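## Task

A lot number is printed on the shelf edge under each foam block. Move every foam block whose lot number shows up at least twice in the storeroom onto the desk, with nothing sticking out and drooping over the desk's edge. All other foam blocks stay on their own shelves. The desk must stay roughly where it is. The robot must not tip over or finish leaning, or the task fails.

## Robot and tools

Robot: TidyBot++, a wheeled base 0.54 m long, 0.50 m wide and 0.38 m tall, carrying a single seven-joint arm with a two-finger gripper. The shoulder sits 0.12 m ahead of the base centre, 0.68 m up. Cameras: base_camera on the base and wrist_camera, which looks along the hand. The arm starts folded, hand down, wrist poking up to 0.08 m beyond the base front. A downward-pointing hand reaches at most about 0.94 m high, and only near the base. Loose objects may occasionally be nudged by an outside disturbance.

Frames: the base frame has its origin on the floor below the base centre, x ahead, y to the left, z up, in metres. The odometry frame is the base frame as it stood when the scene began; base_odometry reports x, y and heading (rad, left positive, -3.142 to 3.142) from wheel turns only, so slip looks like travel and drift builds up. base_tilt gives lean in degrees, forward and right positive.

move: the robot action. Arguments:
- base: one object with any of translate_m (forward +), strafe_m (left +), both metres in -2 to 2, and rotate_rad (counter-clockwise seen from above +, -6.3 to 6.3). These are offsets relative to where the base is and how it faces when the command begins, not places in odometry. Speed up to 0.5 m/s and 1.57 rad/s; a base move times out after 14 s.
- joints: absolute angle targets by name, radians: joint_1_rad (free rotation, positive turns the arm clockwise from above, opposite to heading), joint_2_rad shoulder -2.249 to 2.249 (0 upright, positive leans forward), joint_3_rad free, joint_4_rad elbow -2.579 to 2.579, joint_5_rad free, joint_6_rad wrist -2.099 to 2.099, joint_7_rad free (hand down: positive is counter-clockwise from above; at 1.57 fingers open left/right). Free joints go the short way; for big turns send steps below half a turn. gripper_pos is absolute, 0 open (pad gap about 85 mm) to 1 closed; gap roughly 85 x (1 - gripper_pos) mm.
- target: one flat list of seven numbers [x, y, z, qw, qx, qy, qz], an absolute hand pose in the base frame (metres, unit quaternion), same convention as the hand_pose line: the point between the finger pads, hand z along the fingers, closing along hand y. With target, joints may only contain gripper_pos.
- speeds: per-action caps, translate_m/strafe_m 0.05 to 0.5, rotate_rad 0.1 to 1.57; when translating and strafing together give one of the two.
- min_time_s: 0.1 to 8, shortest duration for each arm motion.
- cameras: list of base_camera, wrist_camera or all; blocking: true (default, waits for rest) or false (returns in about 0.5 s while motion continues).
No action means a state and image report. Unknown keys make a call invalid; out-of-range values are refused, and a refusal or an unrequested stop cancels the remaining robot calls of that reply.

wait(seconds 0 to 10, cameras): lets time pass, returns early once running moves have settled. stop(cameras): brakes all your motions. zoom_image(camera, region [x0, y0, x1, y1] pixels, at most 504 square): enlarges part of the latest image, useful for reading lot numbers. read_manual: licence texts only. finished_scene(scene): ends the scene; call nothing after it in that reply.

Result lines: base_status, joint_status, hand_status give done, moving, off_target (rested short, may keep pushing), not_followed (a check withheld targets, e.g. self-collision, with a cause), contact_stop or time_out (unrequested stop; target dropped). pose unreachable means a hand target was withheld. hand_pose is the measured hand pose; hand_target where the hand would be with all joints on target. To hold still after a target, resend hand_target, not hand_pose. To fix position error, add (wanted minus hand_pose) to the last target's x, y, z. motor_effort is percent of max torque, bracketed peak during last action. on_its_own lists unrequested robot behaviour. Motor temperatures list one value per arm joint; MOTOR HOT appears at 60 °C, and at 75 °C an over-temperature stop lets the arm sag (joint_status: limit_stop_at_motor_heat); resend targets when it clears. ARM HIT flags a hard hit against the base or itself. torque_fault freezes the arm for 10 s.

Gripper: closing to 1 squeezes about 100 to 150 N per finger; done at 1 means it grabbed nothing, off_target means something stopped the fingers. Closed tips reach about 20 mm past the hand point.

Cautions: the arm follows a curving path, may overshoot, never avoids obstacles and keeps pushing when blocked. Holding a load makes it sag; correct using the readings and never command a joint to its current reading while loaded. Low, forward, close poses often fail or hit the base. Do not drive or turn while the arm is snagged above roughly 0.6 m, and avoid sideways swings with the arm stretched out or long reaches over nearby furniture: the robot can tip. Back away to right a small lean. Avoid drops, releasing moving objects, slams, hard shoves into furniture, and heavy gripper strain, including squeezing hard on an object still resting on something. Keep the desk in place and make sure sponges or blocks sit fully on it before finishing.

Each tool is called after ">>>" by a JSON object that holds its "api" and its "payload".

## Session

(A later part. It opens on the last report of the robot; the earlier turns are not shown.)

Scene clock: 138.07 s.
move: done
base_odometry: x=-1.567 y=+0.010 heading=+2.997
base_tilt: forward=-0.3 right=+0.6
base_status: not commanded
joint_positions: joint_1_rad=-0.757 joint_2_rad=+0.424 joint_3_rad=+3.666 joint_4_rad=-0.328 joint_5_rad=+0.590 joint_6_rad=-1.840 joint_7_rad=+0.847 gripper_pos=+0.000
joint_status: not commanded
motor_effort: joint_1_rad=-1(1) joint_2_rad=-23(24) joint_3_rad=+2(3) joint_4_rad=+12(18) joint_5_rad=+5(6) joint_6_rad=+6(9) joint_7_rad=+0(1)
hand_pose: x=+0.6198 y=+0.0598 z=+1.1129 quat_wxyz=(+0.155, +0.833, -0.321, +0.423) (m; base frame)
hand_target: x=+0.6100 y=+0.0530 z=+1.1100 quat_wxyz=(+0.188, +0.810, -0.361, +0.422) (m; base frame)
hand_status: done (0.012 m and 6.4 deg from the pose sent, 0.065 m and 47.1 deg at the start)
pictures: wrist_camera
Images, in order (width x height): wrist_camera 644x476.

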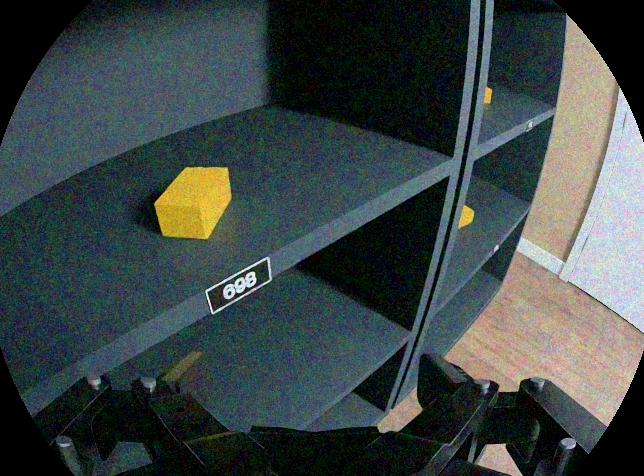

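>>> {"api": "move", "payload": {"target": [0.60, 0.047, 1.10, 0.2174, 0.7826, -0.4054, 0.4197], "min_time_s": 1.5}}

>>> {"api": "move", "payload": {"base": {"translate_m": 0.26}, "speeds": {"translate_m": 0.25}, "cameras": ["all"]}}

Scene clock: 140.37 s.
move: done
base_odometry: x=-1.567 y=+0.010 heading=+2.997
base_tilt: forward=-0.3 right=+0.6
base_status: not commanded
joint_positions: joint_1_rad=-0.788 joint_2_rad=+0.434 joint_3_rad=+3.702 joint_4_rad=-0.328 joint_5_rad=+0.652 joint_6_rad=-1.865 joint_7_rad=+0.755 gripper_pos=+0.000
joint_status: not commanded
motor_effort: joint_1_rad=+0(1) joint_2_rad=-23(24) joint_3_rad=+3(3) joint_4_rad=+11(12) joint_5_rad=+6(6) joint_6_rad=+5(6) joint_7_rad=+0(1)
hand_pose: x=+0.6085 y=+0.0505 z=+1.1185 quat_wxyz=(+0.167, +0.801, -0.375, +0.435) (m; base frame)
hand_target: x=+0.6000 y=+0.0470 z=+1.1000 quat_wxyz=(+0.217, +0.783, -0.405, +0.420) (m; base frame)
hand_status: done (0.021 m and 7.3 deg from the pose sent, 0.027 m and 13.3 deg at the start)
pictures: none

Scene clock: 142.30 s.
move: done
base_odometry: x=-1.824 y=+0.047 heading=+2.998
base_tilt: forward=-0.3 right=+0.6
base_status: done
joint_positions: joint_1_rad=-0.793 joint_2_rad=+0.445 joint_3_rad=+3.702 joint_4_rad=-0.328 joint_5_rad=+0.654 joint_6_rad=-1.869 joint_7_rad=+0.754 gripper_pos=+0.000
joint_status: not commanded
motor_effort: joint_1_rad=+0(1) joint_2_rad=-23(26) joint_3_rad=+3(3) joint_4_rad=+11(12) joint_5_rad=+6(6) joint_6_rad=+6(7) joint_7_rad=+0(1)
hand_pose: x=+0.6105 y=+0.0556 z=+1.1141 quat_wxyz=(+0.172, +0.803, -0.372, +0.433) (m; base frame)
hand_target: x=+0.6000 y=+0.0470 z=+1.1000 quat_wxyz=(+0.217, +0.783, -0.405, +0.420) (m; base frame)
hand_status: not commanded
pictures: base_camera, wrist_camera
Images, in order (width x height): base_camera 644x364, wrist_camera 644x476.

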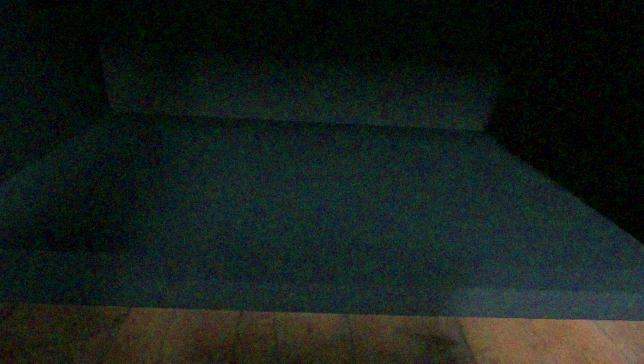

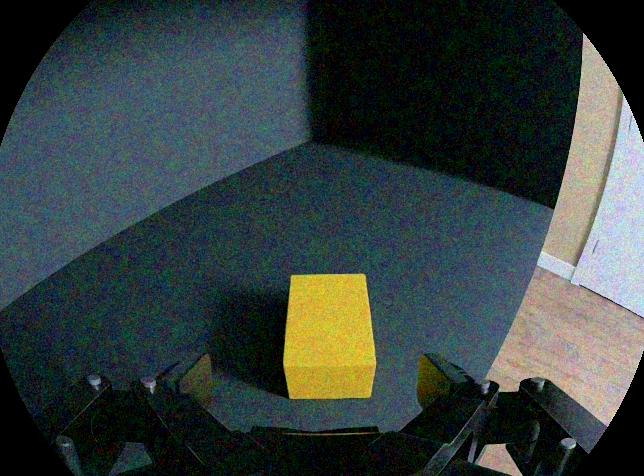

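>>> {"api": "move", "payload": {"target": [0.637, 0.002, 1.062, 0.2174, 0.7826, -0.4054, 0.4197], "min_time_s": 2, "cameras": ["wrist_camera"]}}

Scene clock: 145.07 s.
move: done
base_odometry: x=-1.824 y=+0.047 heading=+2.998
base_tilt: forward=-0.3 right=+0.6
base_status: not commanded
joint_positions: joint_1_rad=-0.736 joint_2_rad=+0.405 joint_3_rad=+3.595 joint_4_rad=-0.625 joint_5_rad=+0.707 joint_6_rad=-1.775 joint_7_rad=+0.612 gripper_pos=+0.000
joint_status: not commanded
motor_effort: joint_1_rad=+0(1) joint_2_rad=-24(25) joint_3_rad=+3(3) joint_4_rad=+13(14) joint_5_rad=+7(7) joint_6_rad=+4(6) joint_7_rad=+0(1)
hand_pose: x=+0.6298 y=+0.0243 z=+1.0441 quat_wxyz=(+0.211, +0.808, -0.392, +0.386) (m; base frame)
hand_target: x=+0.6370 y=+0.0020 z=+1.0620 quat_wxyz=(+0.217, +0.783, -0.405, +0.420) (m; base frame)
hand_status: done (0.029 m and 5.1 deg from the pose sent, 0.079 m and 7.1 deg at the start)
pictures: wrist_camera
Images, in order (width x height): wrist_camera 644x476.

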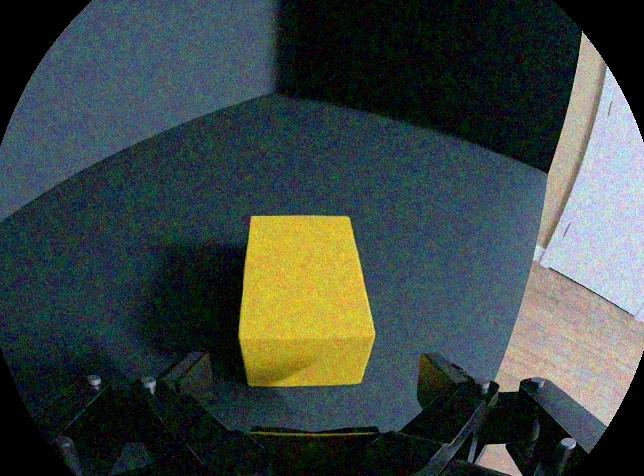

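>>> {"api": "move", "payload": {"target": [0.686, -0.048, 1.052, 0.2064, 0.7928, -0.385, 0.4251], "min_time_s": 2, "cameras": ["wrist_camera"]}}

Scene clock: 147.90 s.
move: done
base_odometry: x=-1.824 y=+0.047 heading=+2.998
base_tilt: forward=-0.3 right=+0.6
base_status: not commanded
joint_positions: joint_1_rad=-0.573 joint_2_rad=+0.405 joint_3_rad=+3.592 joint_4_rad=-0.639 joint_5_rad=+0.707 joint_6_rad=-1.614 joint_7_rad=+0.616 gripper_pos=+0.000
joint_status: not commanded
motor_effort: joint_1_rad=-1(1) joint_2_rad=-24(25) joint_3_rad=+3(3) joint_4_rad=+14(15) joint_5_rad=+7(7) joint_6_rad=+5(5) joint_7_rad=+0(1)
hand_pose: x=+0.6707 y=-0.0521 z=+1.0621 quat_wxyz=(+0.215, +0.774, -0.417, +0.426) (m; base frame)
hand_target: x=+0.6860 y=-0.0480 z=+1.0520 quat_wxyz=(+0.206, +0.793, -0.385, +0.425) (m; base frame)
hand_status: done (0.019 m and 4.4 deg from the pose sent, 0.092 m and 4.9 deg at the start)
pictures: wrist_camera
Images, in order (width x height): wrist_camera 644x476.

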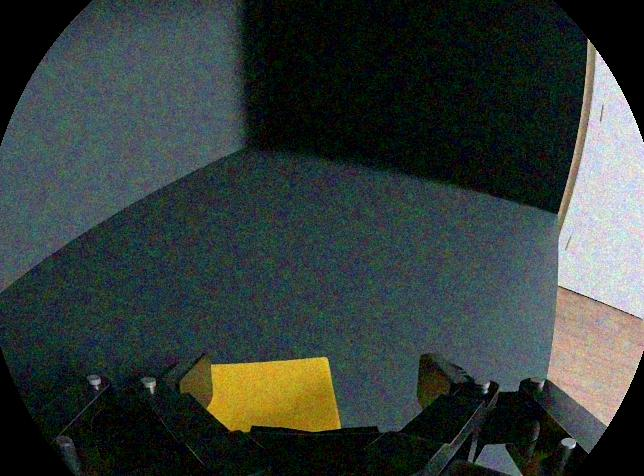

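>>> {"api": "move", "payload": {"target": [0.697, -0.025, 1.056, 0.1877, 0.8089, -0.35, 0.4337], "min_time_s": 2, "cameras": ["wrist_camera"]}}

Scene clock: 150.43 s.
move: done
base_odometry: x=-1.824 y=+0.047 heading=+2.998
base_tilt: forward=-0.3 right=+0.6
base_status: not commanded
joint_positions: joint_1_rad=-0.573 joint_2_rad=+0.405 joint_3_rad=+3.567 joint_4_rad=-0.639 joint_5_rad=+0.707 joint_6_rad=-1.585 joint_7_rad=+0.655 gripper_pos=+0.000
joint_status: not commanded
motor_effort: joint_1_rad=-1(1) joint_2_rad=-24(26) joint_3_rad=+3(3) joint_4_rad=+15(15) joint_5_rad=+7(7) joint_6_rad=+5(6) joint_7_rad=+0(1)
hand_pose: x=+0.6812 y=-0.0405 z=+1.0633 quat_wxyz=(+0.211, +0.787, -0.387, +0.432) (m; base frame)
hand_target: x=+0.6970 y=-0.0250 z=+1.0560 quat_wxyz=(+0.188, +0.809, -0.350, +0.434) (m; base frame)
hand_status: done (0.023 m and 5.6 deg from the pose sent, 0.038 m and 9.2 deg at the start)
pictures: wrist_camera
Images, in order (width x height): wrist_camera 644x476.

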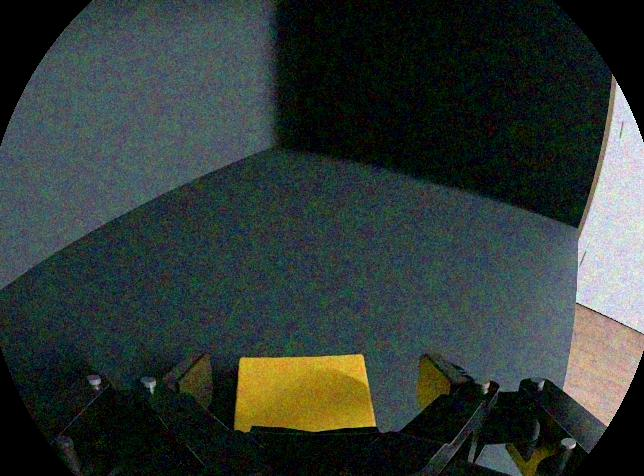

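>>> {"api": "move", "payload": {"target": [0.703, -0.022, 1.026, 0.1877, 0.8089, -0.35, 0.4337], "min_time_s": 2, "cameras": ["wrist_camera"]}}

Scene clock: 152.93 s.
move: done
base_odometry: x=-1.824 y=+0.047 heading=+2.998
base_tilt: forward=-0.3 right=+0.6
base_status: not commanded
joint_positions: joint_1_rad=-0.573 joint_2_rad=+0.387 joint_3_rad=+3.533 joint_4_rad=-0.773 joint_5_rad=+0.707 joint_6_rad=-1.507 joint_7_rad=+0.644 gripper_pos=+0.000
joint_status: not commanded
motor_effort: joint_1_rad=-1(1) joint_2_rad=-25(26) joint_3_rad=+3(3) joint_4_rad=+15(16) joint_5_rad=+7(7) joint_6_rad=+4(5) joint_7_rad=+0(1)
hand_pose: x=+0.6937 y=-0.0337 z=+1.0268 quat_wxyz=(+0.214, +0.809, -0.355, +0.417) (m; base frame)
hand_target: x=+0.7030 y=-0.0220 z=+1.0260 quat_wxyz=(+0.188, +0.809, -0.350, +0.434) (m; base frame)
hand_status: done (0.015 m and 3.6 deg from the pose sent, 0.047 m and 5.6 deg at the start)
pictures: wrist_camera
Images, in order (width x height): wrist_camera 644x476.

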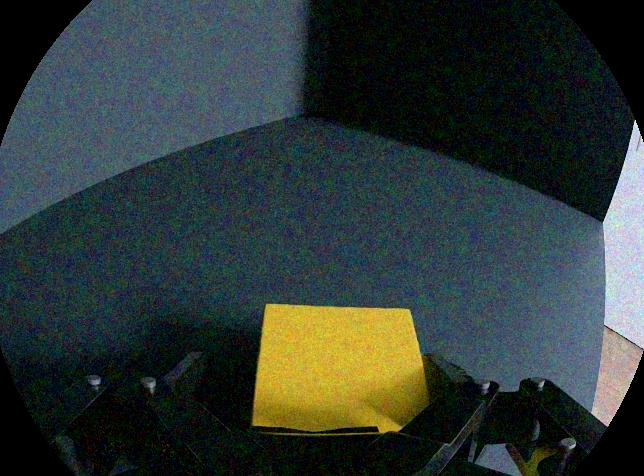

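>>> {"api": "move", "payload": {"target": [0.695, -0.03, 1.028, 0.1877, 0.8089, -0.35, 0.4337], "min_time_s": 1}}

>>> {"api": "move", "payload": {"joints": {"gripper_pos": 0.28}, "cameras": ["wrist_camera"]}}

Scene clock: 154.53 s.
move: done
base_odometry: x=-1.824 y=+0.047 heading=+2.998
base_tilt: forward=-0.3 right=+0.6
base_status: not commanded
joint_positions: joint_1_rad=-0.573 joint_2_rad=+0.356 joint_3_rad=+3.505 joint_4_rad=-0.807 joint_5_rad=+0.707 joint_6_rad=-1.499 joint_7_rad=+0.639 gripper_pos=+0.000
joint_status: not commanded
motor_effort: joint_1_rad=+0(1) joint_2_rad=-24(26) joint_3_rad=+2(3) joint_4_rad=+15(16) joint_5_rad=+6(7) joint_6_rad=+4(4) joint_7_rad=+0(1)
hand_pose: x=+0.6875 y=-0.0291 z=+1.0257 quat_wxyz=(+0.202, +0.816, -0.348, +0.415) (m; base frame)
hand_target: x=+0.6950 y=-0.0300 z=+1.0280 quat_wxyz=(+0.188, +0.809, -0.350, +0.434) (m; base frame)
hand_status: done (0.008 m and 2.8 deg from the pose sent, 0.004 m and 3.6 deg at the start)
pictures: none

Scene clock: 155.37 s.
move: done
base_odometry: x=-1.824 y=+0.047 heading=+2.998
base_tilt: forward=-0.3 right=+0.6
base_status: not commanded
joint_positions: joint_1_rad=-0.573 joint_2_rad=+0.345 joint_3_rad=+3.504 joint_4_rad=-0.809 joint_5_rad=+0.707 joint_6_rad=-1.495 joint_7_rad=+0.637 gripper_pos=+0.280
joint_status: all done
motor_effort: joint_1_rad=-1(1) joint_2_rad=-23(24) joint_3_rad=+2(3) joint_4_rad=+14(15) joint_5_rad=+6(7) joint_6_rad=+4(5) joint_7_rad=+0(1)
hand_pose: x=+0.6851 y=-0.0307 z=+1.0302 quat_wxyz=(+0.197, +0.815, -0.350, +0.419) (m; base frame)
hand_target: x=+0.6950 y=-0.0300 z=+1.0280 quat_wxyz=(+0.188, +0.809, -0.350, +0.434) (m; base frame)
hand_status: not commanded
pictures: wrist_camera
Images, in order (width x height): wrist_camera 644x476.

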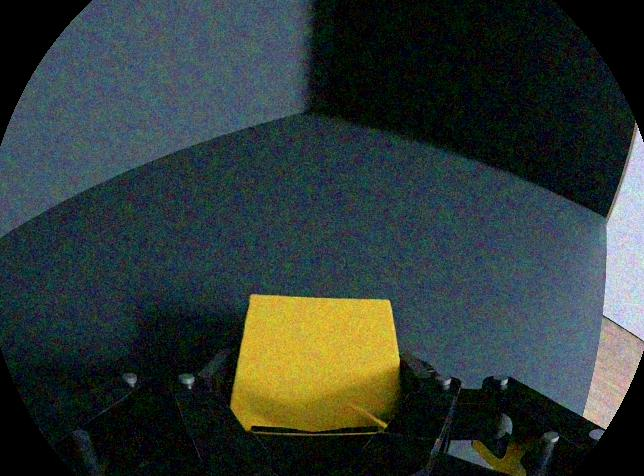

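Well centered. Close and lift.

>>> {"api": "move", "payload": {"joints": {"gripper_pos": 0.5}}}

>>> {"api": "move", "payload": {"target": [0.69, -0.03, 1.08, 0.1877, 0.8089, -0.35, 0.4337], "min_time_s": 2, "cameras": ["wrist_camera"]}}

Scene clock: 156.13 s.
move: off_target
base_odometry: x=-1.824 y=+0.047 heading=+2.998
base_tilt: forward=-0.3 right=+0.6
base_status: not commanded
joint_positions: joint_1_rad=-0.573 joint_2_rad=+0.342 joint_3_rad=+3.504 joint_4_rad=-0.810 joint_5_rad=+0.707 joint_6_rad=-1.494 joint_7_rad=+0.637 gripper_pos=+0.387
joint_status: gripper_pos off_target (ended at +0.387, target +0.500)
motor_effort: joint_1_rad=-1(1) joint_2_rad=-22(23) joint_3_rad=+2(3) joint_4_rad=+14(15) joint_5_rad=+6(7) joint_6_rad=+4(5) joint_7_rad=+0(1)
hand_pose: x=+0.6845 y=-0.0310 z=+1.0313 quat_wxyz=(+0.196, +0.814, -0.350, +0.419) (m; base frame)
hand_target: x=+0.6950 y=-0.0300 z=+1.0280 quat_wxyz=(+0.188, +0.809, -0.350, +0.434) (m; base frame)
hand_status: not commanded
pictures: none

Scene clock: 158.43 s.
move: done
base_odometry: x=-1.824 y=+0.047 heading=+2.998
base_tilt: forward=-0.3 right=+0.6
base_status: not commanded
joint_positions: joint_1_rad=-0.565 joint_2_rad=+0.378 joint_3_rad=+3.566 joint_4_rad=-0.558 joint_5_rad=+0.689 joint_6_rad=-1.540 joint_7_rad=+0.740 gripper_pos=+0.387
joint_status: not commanded
motor_effort: joint_1_rad=-1(1) joint_2_rad=-24(25) joint_3_rad=+3(3) joint_4_rad=+14(16) joint_5_rad=+7(7) joint_6_rad=+6(6) joint_7_rad=+0(1)
hand_pose: x=+0.6841 y=-0.0382 z=+1.1120 quat_wxyz=(+0.183, +0.785, -0.356, +0.474) (m; base frame)
hand_target: x=+0.6900 y=-0.0300 z=+1.0800 quat_wxyz=(+0.188, +0.809, -0.350, +0.434) (m; base frame)
hand_status: done (0.034 m and 5.4 deg from the pose sent, 0.049 m and 2.0 deg at the start)
pictures: wrist_camera
Images, in order (width x height): wrist_camera 644x476.

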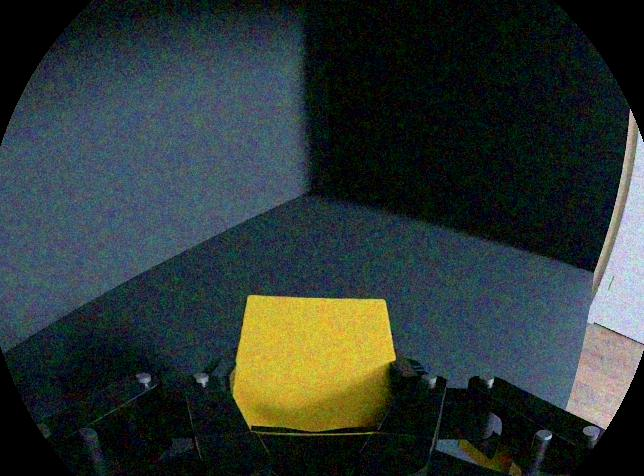

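>>> {"api": "move", "payload": {"base": {"translate_m": -0.5}, "cameras": ["wrist_camera"]}}

Scene clock: 161.20 s.
move: done
base_odometry: x=-1.329 y=-0.025 heading=+2.999
base_tilt: forward=-0.3 right=+0.6
base_status: done
joint_positions: joint_1_rad=-0.558 joint_2_rad=+0.397 joint_3_rad=+3.568 joint_4_rad=-0.553 joint_5_rad=+0.686 joint_6_rad=-1.546 joint_7_rad=+0.740 gripper_pos=+0.387
joint_status: not commanded
motor_effort: joint_1_rad=-1(3) joint_2_rad=-24(30) joint_3_rad=+3(4) joint_4_rad=+15(16) joint_5_rad=+7(8) joint_6_rad=+5(7) joint_7_rad=+0(1)
hand_pose: x=+0.6891 y=-0.0383 z=+1.1035 quat_wxyz=(+0.191, +0.786, -0.357, +0.467) (m; base frame)
hand_target: x=+0.6900 y=-0.0300 z=+1.0800 quat_wxyz=(+0.188, +0.809, -0.350, +0.434) (m; base frame)
hand_status: not commanded
pictures: wrist_camera
Images, in order (width x height): wrist_camera 644x476.

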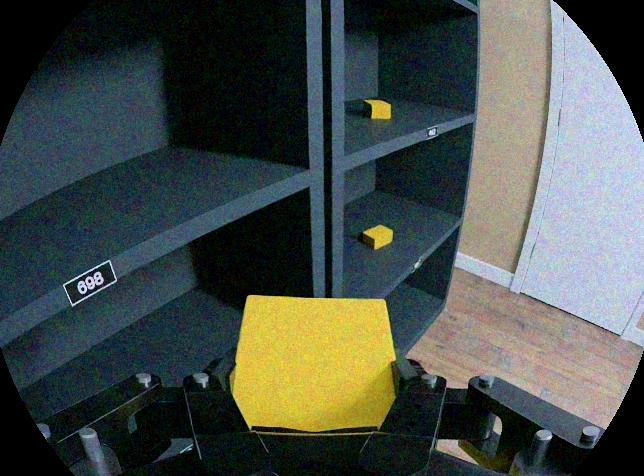

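>>> {"api": "move", "payload": {"joints": {"joint_1_rad": 0.0, "joint_2_rad": -0.6, "joint_3_rad": 3.14, "joint_4_rad": -2.3, "joint_5_rad": 0.0, "joint_6_rad": -0.35, "joint_7_rad": 1.57}, "min_time_s": 3}}

>>> {"api": "move", "payload": {"base": {"translate_m": -0.76}}}

>>> {"api": "move", "payload": {"base": {"rotate_rad": -1.57}}}

>>> {"api": "move", "payload": {"base": {"translate_m": 0.53}, "cameras": ["all"]}}

Scene clock: 165.43 s.
move: done
base_odometry: x=-1.329 y=-0.025 heading=+2.999
base_tilt: forward=-0.4 right=+0.6
base_status: not commanded
joint_positions: joint_1_rad=-0.020 joint_2_rad=-0.584 joint_3_rad=+3.157 joint_4_rad=-2.259 joint_5_rad=+0.070 joint_6_rad=-0.417 joint_7_rad=+1.526 gripper_pos=+0.387
joint_status: all done
motor_effort: joint_1_rad=-1(2) joint_2_rad=-1(26) joint_3_rad=+1(4) joint_4_rad=+19(20) joint_5_rad=+1(8) joint_6_rad=+8(9) joint_7_rad=+0(1)
hand_pose: x=+0.4699 y=-0.0063 z=+0.8453 quat_wxyz=(+0.012, +0.865, +0.002, +0.501) (m; base frame)
hand_target: x=+0.4694 y=+0.0020 z=+0.8450 quat_wxyz=(+0.000, +0.855, +0.000, +0.519) (m; base frame)
hand_status: not commanded
pictures: none

Scene clock: 168.33 s.
move: done
base_odometry: x=-0.577 y=-0.133 heading=+3.000
base_tilt: forward=-0.4 right=+0.6
base_status: done
joint_positions: joint_1_rad=-0.020 joint_2_rad=-0.592 joint_3_rad=+3.156 joint_4_rad=-2.259 joint_5_rad=+0.069 joint_6_rad=-0.413 joint_7_rad=+1.527 gripper_pos=+0.387
joint_status: not commanded
motor_effort: joint_1_rad=+0(1) joint_2_rad=+0(3) joint_3_rad=+1(1) joint_4_rad=+19(20) joint_5_rad=+1(1) joint_6_rad=+8(9) joint_7_rad=+0(1)
hand_pose: x=+0.4690 y=-0.0061 z=+0.8492 quat_wxyz=(+0.012, +0.862, +0.002, +0.506) (m; base frame)
hand_target: x=+0.4694 y=+0.0020 z=+0.8450 quat_wxyz=(+0.000, +0.855, +0.000, +0.519) (m; base frame)
hand_status: not commanded
pictures: none

Scene clock: 170.63 s.
move: done
base_odometry: x=-0.577 y=-0.133 heading=+1.431
base_tilt: forward=-0.3 right=+0.6
base_status: done
joint_positions: joint_1_rad=-0.014 joint_2_rad=-0.592 joint_3_rad=+3.152 joint_4_rad=-2.259 joint_5_rad=+0.067 joint_6_rad=-0.412 joint_7_rad=+1.527 gripper_pos=+0.387
joint_status: not commanded
motor_effort: joint_1_rad=-1(1) joint_2_rad=-2(2) joint_3_rad=+1(2) joint_4_rad=+19(20) joint_5_rad=+1(1) joint_6_rad=+7(9) joint_7_rad=-1(1)
hand_pose: x=+0.4690 y=-0.0062 z=+0.8494 quat_wxyz=(+0.012, +0.862, +0.002, +0.507) (m; base frame)
hand_target: x=+0.4694 y=+0.0020 z=+0.8450 quat_wxyz=(+0.000, +0.855, +0.000, +0.519) (m; base frame)
hand_status: not commanded
pictures: none

Scene clock: 173.07 s.
move: done
base_odometry: x=-0.502 y=+0.392 heading=+1.430
base_tilt: forward=-0.3 right=+0.6
base_status: done
joint_positions: joint_1_rad=-0.014 joint_2_rad=-0.594 joint_3_rad=+3.152 joint_4_rad=-2.260 joint_5_rad=+0.067 joint_6_rad=-0.411 joint_7_rad=+1.527 gripper_pos=+0.387
joint_status: not commanded
motor_effort: joint_1_rad=+0(1) joint_2_rad=+0(3) joint_3_rad=+1(1) joint_4_rad=+19(20) joint_5_rad=+1(1) joint_6_rad=+8(9) joint_7_rad=+0(1)
hand_pose: x=+0.4689 y=-0.0061 z=+0.8499 quat_wxyz=(+0.012, +0.861, +0.002, +0.508) (m; base frame)
hand_target: x=+0.4694 y=+0.0020 z=+0.8450 quat_wxyz=(+0.000, +0.855, +0.000, +0.519) (m; base frame)
hand_status: not commanded
pictures: base_camera, wrist_camera
Images, in order (width x height): base_camera 644x364, wrist_camera 644x476.

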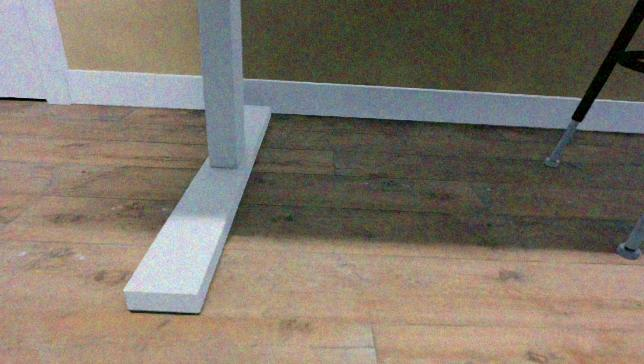

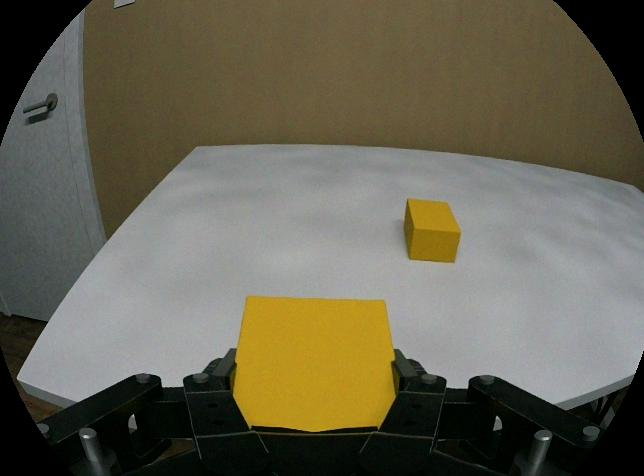

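>>> {"api": "move", "payload": {"joints": {"joint_1_rad": 0.02, "joint_2_rad": 0.21, "joint_4_rad": -1.54, "joint_5_rad": -0.03, "joint_6_rad": -0.40}, "min_time_s": 2.5}}

>>> {"api": "move", "payload": {"joints": {"joint_2_rad": 0.275, "joint_4_rad": -1.77, "joint_6_rad": -0.13}, "min_time_s": 1.5, "cameras": ["wrist_camera"]}}

Scene clock: 176.03 s.
move: done
base_odometry: x=-0.502 y=+0.392 heading=+1.430
base_tilt: forward=-0.3 right=+0.6
base_status: not commanded
joint_positions: joint_1_rad=+0.000 joint_2_rad=+0.179 joint_3_rad=+3.152 joint_4_rad=-1.570 joint_5_rad=+0.040 joint_6_rad=-0.411 joint_7_rad=+1.527 gripper_pos=+0.387
joint_status: all done
motor_effort: joint_1_rad=-1(2) joint_2_rad=-23(25) joint_3_rad=+0(1) joint_4_rad=+19(20) joint_5_rad=+1(2) joint_6_rad=+8(10) joint_7_rad=+0(1)
hand_pose: x=+0.7622 y=-0.0099 z=+0.8676 quat_wxyz=(+0.008, +0.882, -0.011, +0.472) (m; base frame)
hand_target: x=+0.7765 y=-0.0072 z=+0.8670 quat_wxyz=(-0.008, +0.879, -0.018, +0.476) (m; base frame)
hand_status: not commanded
pictures: none

Scene clock: 178.13 s.
move: done
base_odometry: x=-0.502 y=+0.392 heading=+1.430
base_tilt: forward=-0.3 right=+0.6
base_status: not commanded
joint_positions: joint_1_rad=+0.000 joint_2_rad=+0.235 joint_3_rad=+3.152 joint_4_rad=-1.732 joint_5_rad=+0.040 joint_6_rad=-0.195 joint_7_rad=+1.527 gripper_pos=+0.387
joint_status: all done
motor_effort: joint_1_rad=+0(1) joint_2_rad=-24(26) joint_3_rad=+0(0) joint_4_rad=+18(20) joint_5_rad=+1(1) joint_6_rad=+8(9) joint_7_rad=+0(1)
hand_pose: x=+0.7655 y=-0.0073 z=+0.7957 quat_wxyz=(+0.006, +0.883, -0.008, +0.470) (m; base frame)
hand_target: x=+0.7690 y=-0.0095 z=+0.7664 quat_wxyz=(-0.005, +0.885, -0.021, +0.465) (m; base frame)
hand_status: not commanded
pictures: wrist_camera
Images, in order (width x height): wrist_camera 644x476.

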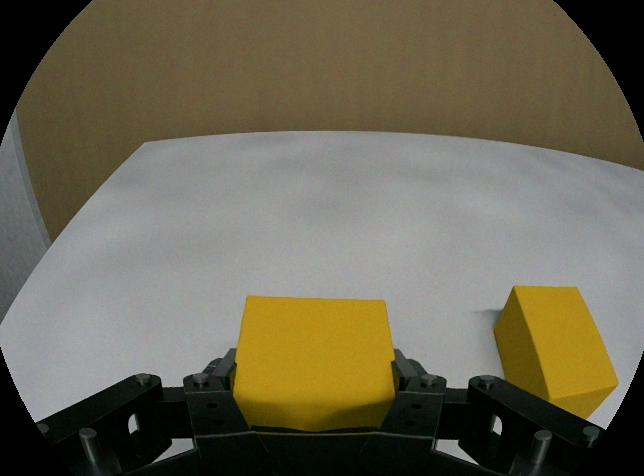

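>>> {"api": "move", "payload": {"joints": {"joint_2_rad": 0.31, "joint_6_rad": -0.095}, "min_time_s": 1}}

>>> {"api": "move", "payload": {"joints": {"joint_2_rad": 0.33, "joint_6_rad": -0.075}, "min_time_s": 1}}

>>> {"api": "move", "payload": {"joints": {"joint_2_rad": 0.345, "joint_6_rad": -0.06}, "min_time_s": 1, "cameras": ["wrist_camera"]}}

Scene clock: 179.73 s.
move: done
base_odometry: x=-0.502 y=+0.392 heading=+1.430
base_tilt: forward=-0.3 right=+0.6
base_status: not commanded
joint_positions: joint_1_rad=+0.000 joint_2_rad=+0.267 joint_3_rad=+3.152 joint_4_rad=-1.732 joint_5_rad=+0.040 joint_6_rad=-0.161 joint_7_rad=+1.527 gripper_pos=+0.387
joint_status: all done
motor_effort: joint_1_rad=+0(1) joint_2_rad=-25(26) joint_3_rad=+0(0) joint_4_rad=+17(18) joint_5_rad=+1(1) joint_6_rad=+8(9) joint_7_rad=+0(1)
hand_pose: x=+0.7749 y=-0.0070 z=+0.7839 quat_wxyz=(+0.005, +0.882, -0.007, +0.471) (m; base frame)
hand_target: x=+0.7779 y=-0.0100 z=+0.7524 quat_wxyz=(-0.004, +0.885, -0.021, +0.465) (m; base frame)
hand_status: not commanded
pictures: none

Scene clock: 181.03 s.
move: done
base_odometry: x=-0.502 y=+0.392 heading=+1.430
base_tilt: forward=-0.3 right=+0.6
base_status: not commanded
joint_positions: joint_1_rad=+0.000 joint_2_rad=+0.286 joint_3_rad=+3.152 joint_4_rad=-1.732 joint_5_rad=+0.040 joint_6_rad=-0.141 joint_7_rad=+1.527 gripper_pos=+0.387
joint_status: all done
motor_effort: joint_1_rad=+0(1) joint_2_rad=-26(27) joint_3_rad=+0(0) joint_4_rad=+17(18) joint_5_rad=+1(1) joint_6_rad=+8(9) joint_7_rad=+0(1)
hand_pose: x=+0.7802 y=-0.0067 z=+0.7769 quat_wxyz=(+0.005, +0.882, -0.007, +0.472) (m; base frame)
hand_target: x=+0.7828 y=-0.0103 z=+0.7443 quat_wxyz=(-0.004, +0.885, -0.021, +0.465) (m; base frame)
hand_status: not commanded
pictures: none

Scene clock: 182.33 s.
move: done
base_odometry: x=-0.502 y=+0.392 heading=+1.430
base_tilt: forward=-0.3 right=+0.6
base_status: not commanded
joint_positions: joint_1_rad=+0.000 joint_2_rad=+0.300 joint_3_rad=+3.152 joint_4_rad=-1.732 joint_5_rad=+0.040 joint_6_rad=-0.126 joint_7_rad=+1.527 gripper_pos=+0.387
joint_status: all done
motor_effort: joint_1_rad=-1(1) joint_2_rad=-26(27) joint_3_rad=+0(0) joint_4_rad=+17(18) joint_5_rad=+1(1) joint_6_rad=+8(9) joint_7_rad=+0(1)
hand_pose: x=+0.7841 y=-0.0066 z=+0.7713 quat_wxyz=(+0.005, +0.881, -0.007, +0.472) (m; base frame)
hand_target: x=+0.7863 y=-0.0105 z=+0.7382 quat_wxyz=(-0.004, +0.885, -0.021, +0.465) (m; base frame)
hand_status: not commanded
pictures: wrist_camera
Images, in order (width x height): wrist_camera 644x476.

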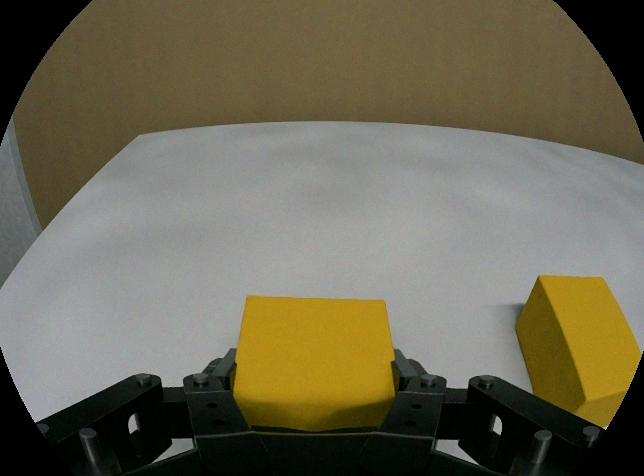

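>>> {"api": "move", "payload": {"joints": {"joint_2_rad": 0.365, "joint_6_rad": -0.04}, "min_time_s": 1}}

>>> {"api": "move", "payload": {"joints": {"joint_2_rad": 0.38, "joint_6_rad": -0.025}, "min_time_s": 1}}

>>> {"api": "move", "payload": {"joints": {"joint_2_rad": 0.395, "joint_6_rad": -0.01}, "min_time_s": 1, "cameras": ["wrist_camera"]}}

Scene clock: 183.90 s.
move: done
base_odometry: x=-0.502 y=+0.392 heading=+1.430
base_tilt: forward=-0.3 right=+0.6
base_status: not commanded
joint_positions: joint_1_rad=+0.000 joint_2_rad=+0.320 joint_3_rad=+3.152 joint_4_rad=-1.732 joint_5_rad=+0.040 joint_6_rad=-0.106 joint_7_rad=+1.527 gripper_pos=+0.387
joint_status: all done
motor_effort: joint_1_rad=+0(1) joint_2_rad=-27(27) joint_3_rad=+0(0) joint_4_rad=+17(18) joint_5_rad=+1(1) joint_6_rad=+8(10) joint_7_rad=-1(1)
hand_pose: x=+0.7892 y=-0.0063 z=+0.7633 quat_wxyz=(+0.005, +0.881, -0.007, +0.472) (m; base frame)
hand_target: x=+0.7909 y=-0.0107 z=+0.7299 quat_wxyz=(-0.004, +0.885, -0.022, +0.465) (m; base frame)
hand_status: not commanded
pictures: none

Scene clock: 185.17 s.
move: done
base_odometry: x=-0.502 y=+0.392 heading=+1.430
base_tilt: forward=-0.3 right=+0.6
base_status: not commanded
joint_positions: joint_1_rad=+0.000 joint_2_rad=+0.326 joint_3_rad=+3.152 joint_4_rad=-1.732 joint_5_rad=+0.040 joint_6_rad=-0.090 joint_7_rad=+1.527 gripper_pos=+0.387
joint_status: all done
motor_effort: joint_1_rad=-1(1) joint_2_rad=-25(28) joint_3_rad=+0(0) joint_4_rad=+17(18) joint_5_rad=+1(1) joint_6_rad=+8(9) joint_7_rad=+0(1)
hand_pose: x=+0.7923 y=-0.0063 z=+0.7634 quat_wxyz=(+0.004, +0.879, -0.006, +0.477) (m; base frame)
hand_target: x=+0.7942 y=-0.0109 z=+0.7236 quat_wxyz=(-0.003, +0.885, -0.022, +0.465) (m; base frame)
hand_status: not commanded
pictures: none

Scene clock: 186.47 s.
move: done
base_odometry: x=-0.502 y=+0.392 heading=+1.430
base_tilt: forward=-0.3 right=+0.6
base_status: not commanded
joint_positions: joint_1_rad=+0.001 joint_2_rad=+0.332 joint_3_rad=+3.152 joint_4_rad=-1.732 joint_5_rad=+0.040 joint_6_rad=-0.074 joint_7_rad=+1.527 gripper_pos=+0.387
joint_status: all done
motor_effort: joint_1_rad=-1(1) joint_2_rad=-23(26) joint_3_rad=+0(0) joint_4_rad=+16(18) joint_5_rad=+1(1) joint_6_rad=+8(9) joint_7_rad=+0(1)
hand_pose: x=+0.7955 y=-0.0063 z=+0.7635 quat_wxyz=(+0.004, +0.877, -0.006, +0.481) (m; base frame)
hand_target: x=+0.7975 y=-0.0111 z=+0.7173 quat_wxyz=(-0.003, +0.885, -0.022, +0.465) (m; base frame)
hand_status: not commanded
pictures: wrist_camera
Images, in order (width x height): wrist_camera 644x476.

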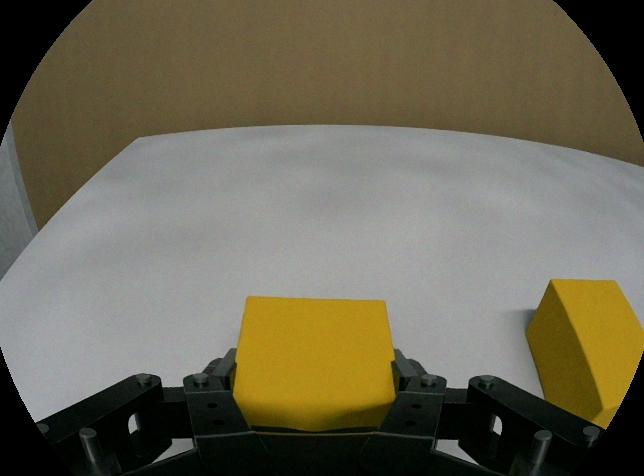

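>>> {"api": "move", "payload": {"joints": {"joint_2_rad": 0.36, "joint_6_rad": -0.035}, "min_time_s": 1}}

>>> {"api": "move", "payload": {"joints": {"gripper_pos": 0.1}}}

>>> {"api": "move", "payload": {"joints": {"gripper_pos": 0.0}}}

>>> {"api": "move", "payload": {"joints": {"joint_2_rad": 0.1, "joint_6_rad": -0.25}, "min_time_s": 2}}

>>> {"api": "move", "payload": {"joints": {"joint_2_rad": -0.6, "joint_4_rad": -2.3, "joint_6_rad": -0.35, "joint_7_rad": 1.6}, "min_time_s": 2, "cameras": ["wrist_camera"]}}

Scene clock: 188.00 s.
move: done
base_odometry: x=-0.502 y=+0.392 heading=+1.430
base_tilt: forward=-0.3 right=+0.6
base_status: not commanded
joint_positions: joint_1_rad=+0.001 joint_2_rad=+0.332 joint_3_rad=+3.152 joint_4_rad=-1.732 joint_5_rad=+0.040 joint_6_rad=-0.074 joint_7_rad=+1.527 gripper_pos=+0.387
joint_status: all done
motor_effort: joint_1_rad=-1(1) joint_2_rad=-24(24) joint_3_rad=+0(0) joint_4_rad=+16(17) joint_5_rad=+1(1) joint_6_rad=+7(9) joint_7_rad=+0(1)
hand_pose: x=+0.7955 y=-0.0063 z=+0.7635 quat_wxyz=(+0.004, +0.877, -0.006, +0.481) (m; base frame)
hand_target: x=+0.7915 y=-0.0108 z=+0.7346 quat_wxyz=(-0.004, +0.883, -0.022, +0.469) (m; base frame)
hand_status: not commanded
pictures: none

Scene clock: 188.77 s.
move: done
base_odometry: x=-0.502 y=+0.392 heading=+1.430
base_tilt: forward=-0.3 right=+0.6
base_status: not commanded
joint_positions: joint_1_rad=+0.001 joint_2_rad=+0.332 joint_3_rad=+3.152 joint_4_rad=-1.734 joint_5_rad=+0.039 joint_6_rad=-0.074 joint_7_rad=+1.527 gripper_pos=+0.100
joint_status: all done
motor_effort: joint_1_rad=+0(1) joint_2_rad=-27(27) joint_3_rad=+0(1) joint_4_rad=+17(18) joint_5_rad=+1(1) joint_6_rad=+8(8) joint_7_rad=+0(1)
hand_pose: x=+0.7951 y=-0.0067 z=+0.7626 quat_wxyz=(+0.004, +0.877, -0.007, +0.480) (m; base frame)
hand_target: x=+0.7915 y=-0.0108 z=+0.7346 quat_wxyz=(-0.004, +0.883, -0.022, +0.469) (m; base frame)
hand_status: not commanded
pictures: none

Scene clock: 189.30 s.
move: done
base_odometry: x=-0.502 y=+0.392 heading=+1.430
base_tilt: forward=-0.3 right=+0.6
base_status: not commanded
joint_positions: joint_1_rad=+0.001 joint_2_rad=+0.332 joint_3_rad=+3.152 joint_4_rad=-1.734 joint_5_rad=+0.039 joint_6_rad=-0.074 joint_7_rad=+1.527 gripper_pos=+0.000
joint_status: all done
motor_effort: joint_1_rad=+0(1) joint_2_rad=-26(27) joint_3_rad=+0(0) joint_4_rad=+16(18) joint_5_rad=+1(1) joint_6_rad=+7(8) joint_7_rad=+0(1)
hand_pose: x=+0.7951 y=-0.0067 z=+0.7626 quat_wxyz=(+0.004, +0.877, -0.007, +0.480) (m; base frame)
hand_target: x=+0.7915 y=-0.0108 z=+0.7346 quat_wxyz=(-0.004, +0.883, -0.022, +0.469) (m; base frame)
hand_status: not commanded
pictures: none

Scene clock: 191.63 s.
move: done
base_odometry: x=-0.502 y=+0.392 heading=+1.430
base_tilt: forward=-0.3 right=+0.6
base_status: not commanded
joint_positions: joint_1_rad=+0.001 joint_2_rad=+0.114 joint_3_rad=+3.152 joint_4_rad=-1.734 joint_5_rad=+0.039 joint_6_rad=-0.193 joint_7_rad=+1.527 gripper_pos=+0.000
joint_status: all done
motor_effort: joint_1_rad=-1(1) joint_2_rad=-22(28) joint_3_rad=+0(0) joint_4_rad=+19(19) joint_5_rad=+1(1) joint_6_rad=+9(9) joint_7_rad=+0(1)
hand_pose: x=+0.7468 y=-0.0079 z=+0.8729 quat_wxyz=(+0.005, +0.852, -0.009, +0.523) (m; base frame)
hand_target: x=+0.7269 y=-0.0076 z=+0.8454 quat_wxyz=(-0.006, +0.872, -0.019, +0.489) (m; base frame)
hand_status: not commanded
pictures: none

Scene clock: 193.93 s.
move: done
base_odometry: x=-0.502 y=+0.392 heading=+1.430
base_tilt: forward=-0.3 right=+0.6
base_status: not commanded
joint_positions: joint_1_rad=+0.001 joint_2_rad=-0.589 joint_3_rad=+3.152 joint_4_rad=-2.257 joint_5_rad=+0.039 joint_6_rad=-0.294 joint_7_rad=+1.556 gripper_pos=+0.000
joint_status: all done
motor_effort: joint_1_rad=+0(1) joint_2_rad=-1(23) joint_3_rad=+1(1) joint_4_rad=+19(21) joint_5_rad=+1(1) joint_6_rad=+8(10) joint_7_rad=+0(1)
hand_pose: x=+0.4860 y=-0.0069 z=+0.8822 quat_wxyz=(+0.012, +0.831, +0.001, +0.556) (m; base frame)
hand_target: x=+0.4694 y=-0.0018 z=+0.8451 quat_wxyz=(+0.001, +0.855, -0.005, +0.519) (m; base frame)
hand_status: not commanded
pictures: wrist_camera
Images, in order (width x height): wrist_camera 644x476.

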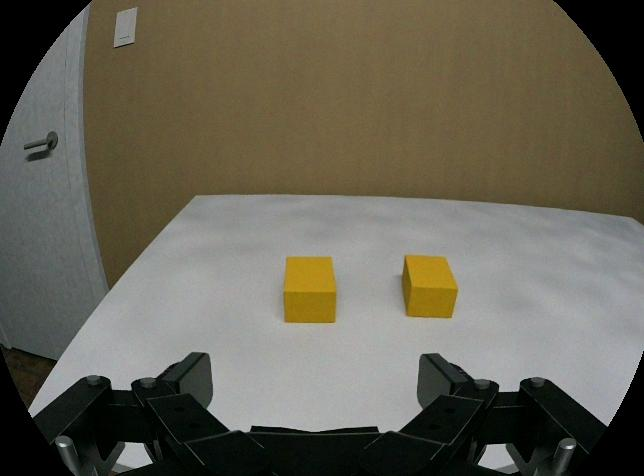

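>>> {"api": "move", "payload": {"joints": {"joint_2_rad": -0.9, "joint_4_rad": -2.5, "joint_5_rad": 0.0, "joint_6_rad": 0.0, "joint_7_rad": 1.57}, "base": {"translate_m": -0.2}}}

>>> {"api": "move", "payload": {"base": {"rotate_rad": -3.14}}}

>>> {"api": "move", "payload": {"base": {"strafe_m": 1.4}, "cameras": ["all"]}}

Scene clock: 196.07 s.
move: done
base_odometry: x=-0.530 y=+0.194 heading=+1.430
base_tilt: forward=-0.4 right=+0.6
base_status: done
joint_positions: joint_1_rad=+0.003 joint_2_rad=-0.891 joint_3_rad=+3.150 joint_4_rad=-2.456 joint_5_rad=+0.039 joint_6_rad=-0.068 joint_7_rad=+1.557 gripper_pos=+0.000
joint_status: all done
motor_effort: joint_1_rad=-1(1) joint_2_rad=+6(9) joint_3_rad=+1(3) joint_4_rad=+20(20) joint_5_rad=+1(2) joint_6_rad=+9(10) joint_7_rad=+0(1)
hand_pose: x=+0.4169 y=-0.0037 z=+0.9291 quat_wxyz=(+0.010, +0.729, +0.003, +0.685) (m; base frame)
hand_target: x=+0.4148 y=-0.0040 z=+0.9251 quat_wxyz=(+0.007, +0.717, -0.007, +0.697) (m; base frame)
hand_status: not commanded
pictures: none

Scene clock: 199.37 s.
move: done
base_odometry: x=-0.530 y=+0.194 heading=-1.709
base_tilt: forward=-0.3 right=+0.6
base_status: done
joint_positions: joint_1_rad=+0.005 joint_2_rad=-0.891 joint_3_rad=+3.150 joint_4_rad=-2.456 joint_5_rad=+0.039 joint_6_rad=-0.066 joint_7_rad=+1.557 gripper_pos=+0.000
joint_status: not commanded
motor_effort: joint_1_rad=+0(1) joint_2_rad=+5(6) joint_3_rad=+1(2) joint_4_rad=+19(21) joint_5_rad=+1(1) joint_6_rad=+9(10) joint_7_rad=+0(1)
hand_pose: x=+0.4169 y=-0.0041 z=+0.9294 quat_wxyz=(+0.011, +0.728, +0.002, +0.685) (m; base frame)
hand_target: x=+0.4148 y=-0.0040 z=+0.9251 quat_wxyz=(+0.007, +0.717, -0.007, +0.697) (m; base frame)
hand_status: not commanded
pictures: none

Scene clock: 203.50 s.
move: done
base_odometry: x=+0.856 y=+0.001 heading=-1.710
base_tilt: forward=-0.3 right=+0.6
base_status: done
joint_positions: joint_1_rad=+0.005 joint_2_rad=-0.891 joint_3_rad=+3.149 joint_4_rad=-2.456 joint_5_rad=+0.039 joint_6_rad=-0.066 joint_7_rad=+1.557 gripper_pos=+0.000
joint_status: not commanded
motor_effort: joint_1_rad=+0(1) joint_2_rad=+5(6) joint_3_rad=+1(2) joint_4_rad=+20(21) joint_5_rad=+1(1) joint_6_rad=+9(10) joint_7_rad=+0(1)
hand_pose: x=+0.4169 y=-0.0039 z=+0.9294 quat_wxyz=(+0.011, +0.728, +0.003, +0.685) (m; base frame)
hand_target: x=+0.4148 y=-0.0040 z=+0.9251 quat_wxyz=(+0.007, +0.717, -0.007, +0.697) (m; base frame)
hand_status: not commanded
pictures: base_camera, wrist_camera
Images, in order (width x height): base_camera 644x364, wrist_camera 644x476.

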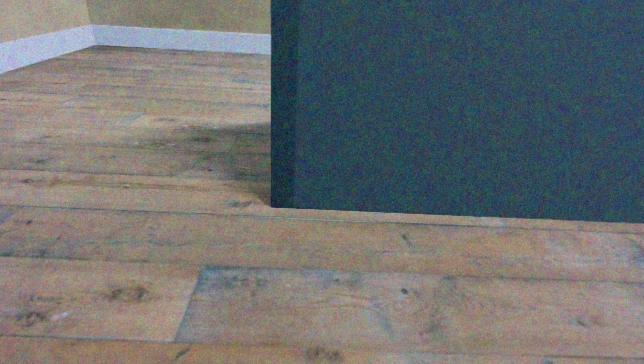

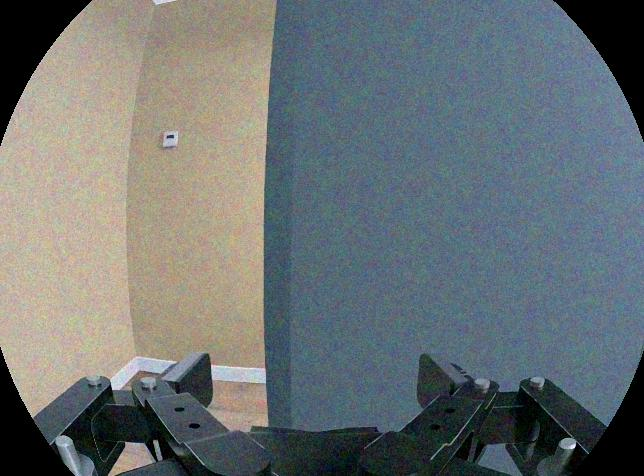

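>>> {"api": "move", "payload": {"base": {"strafe_m": 0.62}}}

>>> {"api": "move", "payload": {"base": {"translate_m": 1.1}, "cameras": ["all"]}}

Scene clock: 206.50 s.
move: done
base_odometry: x=+1.471 y=-0.085 heading=-1.710
base_tilt: forward=-0.4 right=+0.6
base_status: done
joint_positions: joint_1_rad=+0.006 joint_2_rad=-0.891 joint_3_rad=+3.149 joint_4_rad=-2.456 joint_5_rad=+0.039 joint_6_rad=-0.066 joint_7_rad=+1.557 gripper_pos=+0.000
joint_status: not commanded
motor_effort: joint_1_rad=+0(1) joint_2_rad=+6(7) joint_3_rad=+1(2) joint_4_rad=+19(21) joint_5_rad=+1(1) joint_6_rad=+9(10) joint_7_rad=+0(1)
hand_pose: x=+0.4169 y=-0.0038 z=+0.9294 quat_wxyz=(+0.011, +0.728, +0.003, +0.685) (m; base frame)
hand_target: x=+0.4148 y=-0.0040 z=+0.9251 quat_wxyz=(+0.007, +0.717, -0.007, +0.697) (m; base frame)
hand_status: not commanded
pictures: none

Scene clock: 210.07 s.
move: done
base_odometry: x=+1.318 y=-1.174 heading=-1.710
base_tilt: forward=-0.4 right=+0.6
base_status: done
joint_positions: joint_1_rad=+0.006 joint_2_rad=-0.892 joint_3_rad=+3.149 joint_4_rad=-2.457 joint_5_rad=+0.039 joint_6_rad=-0.064 joint_7_rad=+1.557 gripper_pos=+0.000
joint_status: not commanded
motor_effort: joint_1_rad=+0(1) joint_2_rad=+6(8) joint_3_rad=+1(1) joint_4_rad=+20(20) joint_5_rad=+1(1) joint_6_rad=+9(10) joint_7_rad=+0(1)
hand_pose: x=+0.4168 y=-0.0037 z=+0.9298 quat_wxyz=(+0.011, +0.727, +0.003, +0.686) (m; base frame)
hand_target: x=+0.4148 y=-0.0040 z=+0.9251 quat_wxyz=(+0.007, +0.717, -0.007, +0.697) (m; base frame)
hand_status: not commanded
pictures: base_camera, wrist_camera
Images, in order (width x height): base_camera 644x364, wrist_camera 644x476.

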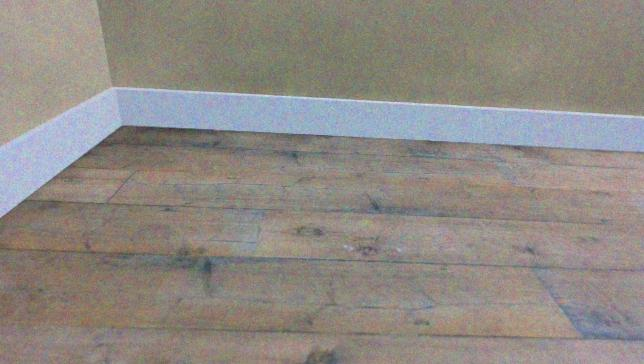

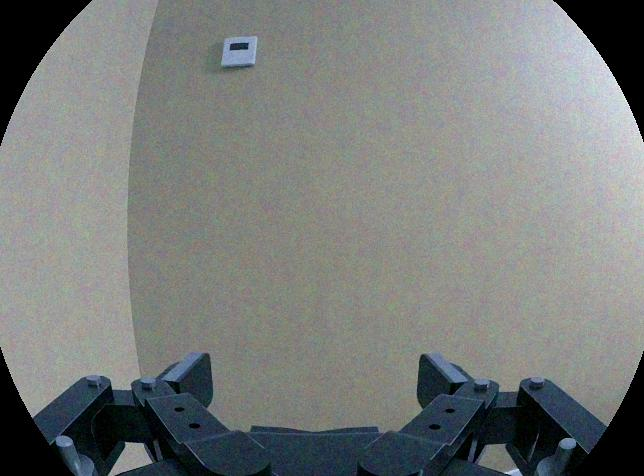

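>>> {"api": "move", "payload": {"base": {"translate_m": 0.5}}}

>>> {"api": "move", "payload": {"base": {"rotate_rad": -1.57}, "cameras": ["all"]}}

Scene clock: 212.63 s.
move: done
base_odometry: x=+1.248 y=-1.669 heading=-1.709
base_tilt: forward=-0.3 right=+0.6
base_status: done
joint_positions: joint_1_rad=+0.006 joint_2_rad=-0.892 joint_3_rad=+3.149 joint_4_rad=-2.457 joint_5_rad=+0.039 joint_6_rad=-0.063 joint_7_rad=+1.557 gripper_pos=+0.000
joint_status: not commanded
motor_effort: joint_1_rad=+0(1) joint_2_rad=+6(7) joint_3_rad=+1(1) joint_4_rad=+20(20) joint_5_rad=+1(1) joint_6_rad=+9(10) joint_7_rad=+0(1)
hand_pose: x=+0.4168 y=-0.0037 z=+0.9299 quat_wxyz=(+0.011, +0.727, +0.003, +0.686) (m; base frame)
hand_target: x=+0.4148 y=-0.0040 z=+0.9251 quat_wxyz=(+0.007, +0.717, -0.007, +0.697) (m; base frame)
hand_status: not commanded
pictures: none

Scene clock: 214.93 s.
move: done
base_odometry: x=+1.248 y=-1.669 heading=+3.005
base_tilt: forward=-0.4 right=+0.6
base_status: done
joint_positions: joint_1_rad=+0.007 joint_2_rad=-0.892 joint_3_rad=+3.148 joint_4_rad=-2.457 joint_5_rad=+0.039 joint_6_rad=-0.063 joint_7_rad=+1.557 gripper_pos=+0.000
joint_status: not commanded
motor_effort: joint_1_rad=-1(1) joint_2_rad=+5(7) joint_3_rad=+1(2) joint_4_rad=+19(21) joint_5_rad=+1(1) joint_6_rad=+9(10) joint_7_rad=+0(1)
hand_pose: x=+0.4168 y=-0.0042 z=+0.9299 quat_wxyz=(+0.012, +0.727, +0.002, +0.686) (m; base frame)
hand_target: x=+0.4148 y=-0.0040 z=+0.9251 quat_wxyz=(+0.007, +0.717, -0.007, +0.697) (m; base frame)
hand_status: not commanded
pictures: base_camera, wrist_camera
Images, in order (width x height): base_camera 644x364, wrist_camera 644x476.

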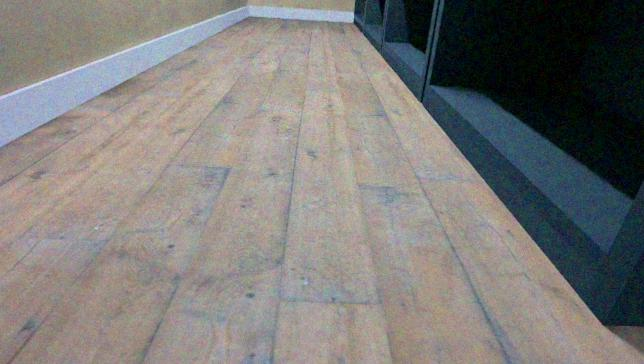

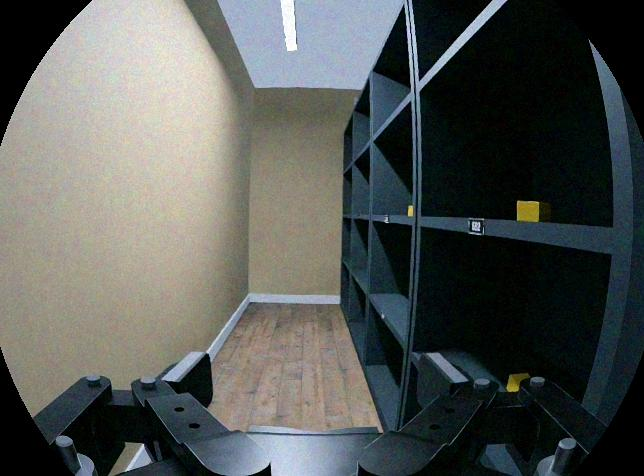

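>>> {"api": "move", "payload": {"base": {"translate_m": 1.0, "strafe_m": 0.2}, "cameras": ["all"]}}

Scene clock: 220.17 s.
move: done
base_odometry: x=+0.230 y=-1.731 heading=+3.004
base_tilt: forward=-0.4 right=+0.6
base_status: done
joint_positions: joint_1_rad=+0.007 joint_2_rad=-0.892 joint_3_rad=+3.148 joint_4_rad=-2.457 joint_5_rad=+0.039 joint_6_rad=-0.062 joint_7_rad=+1.557 gripper_pos=+0.000
joint_status: not commanded
motor_effort: joint_1_rad=+0(1) joint_2_rad=+6(9) joint_3_rad=+1(1) joint_4_rad=+20(21) joint_5_rad=+1(1) joint_6_rad=+9(10) joint_7_rad=+0(1)
hand_pose: x=+0.4166 y=-0.0042 z=+0.9301 quat_wxyz=(+0.012, +0.727, +0.002, +0.687) (m; base frame)
hand_target: x=+0.4148 y=-0.0040 z=+0.9251 quat_wxyz=(+0.007, +0.717, -0.007, +0.697) (m; base frame)
hand_status: not commanded
pictures: base_camera, wrist_camera
Images, in order (width x height): base_camera 644x364, wrist_camera 644x476.

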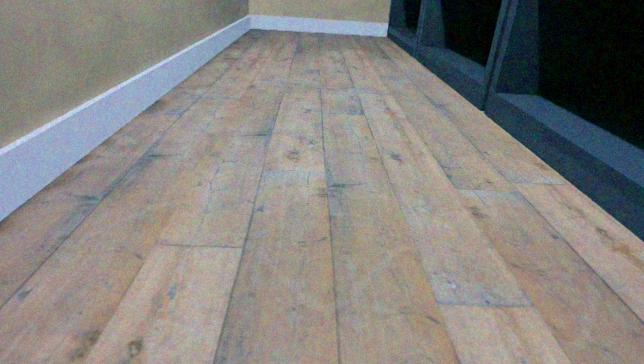

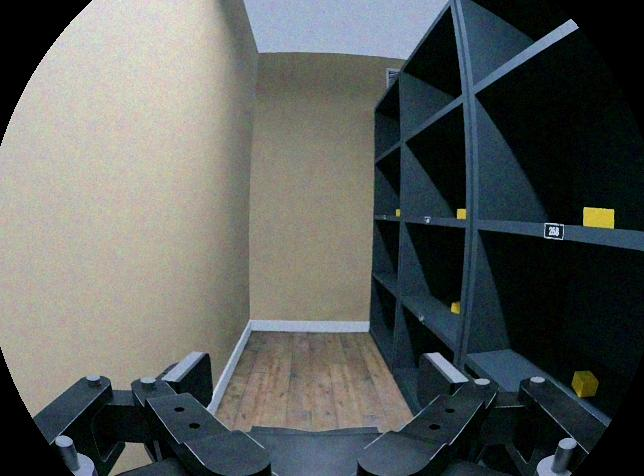

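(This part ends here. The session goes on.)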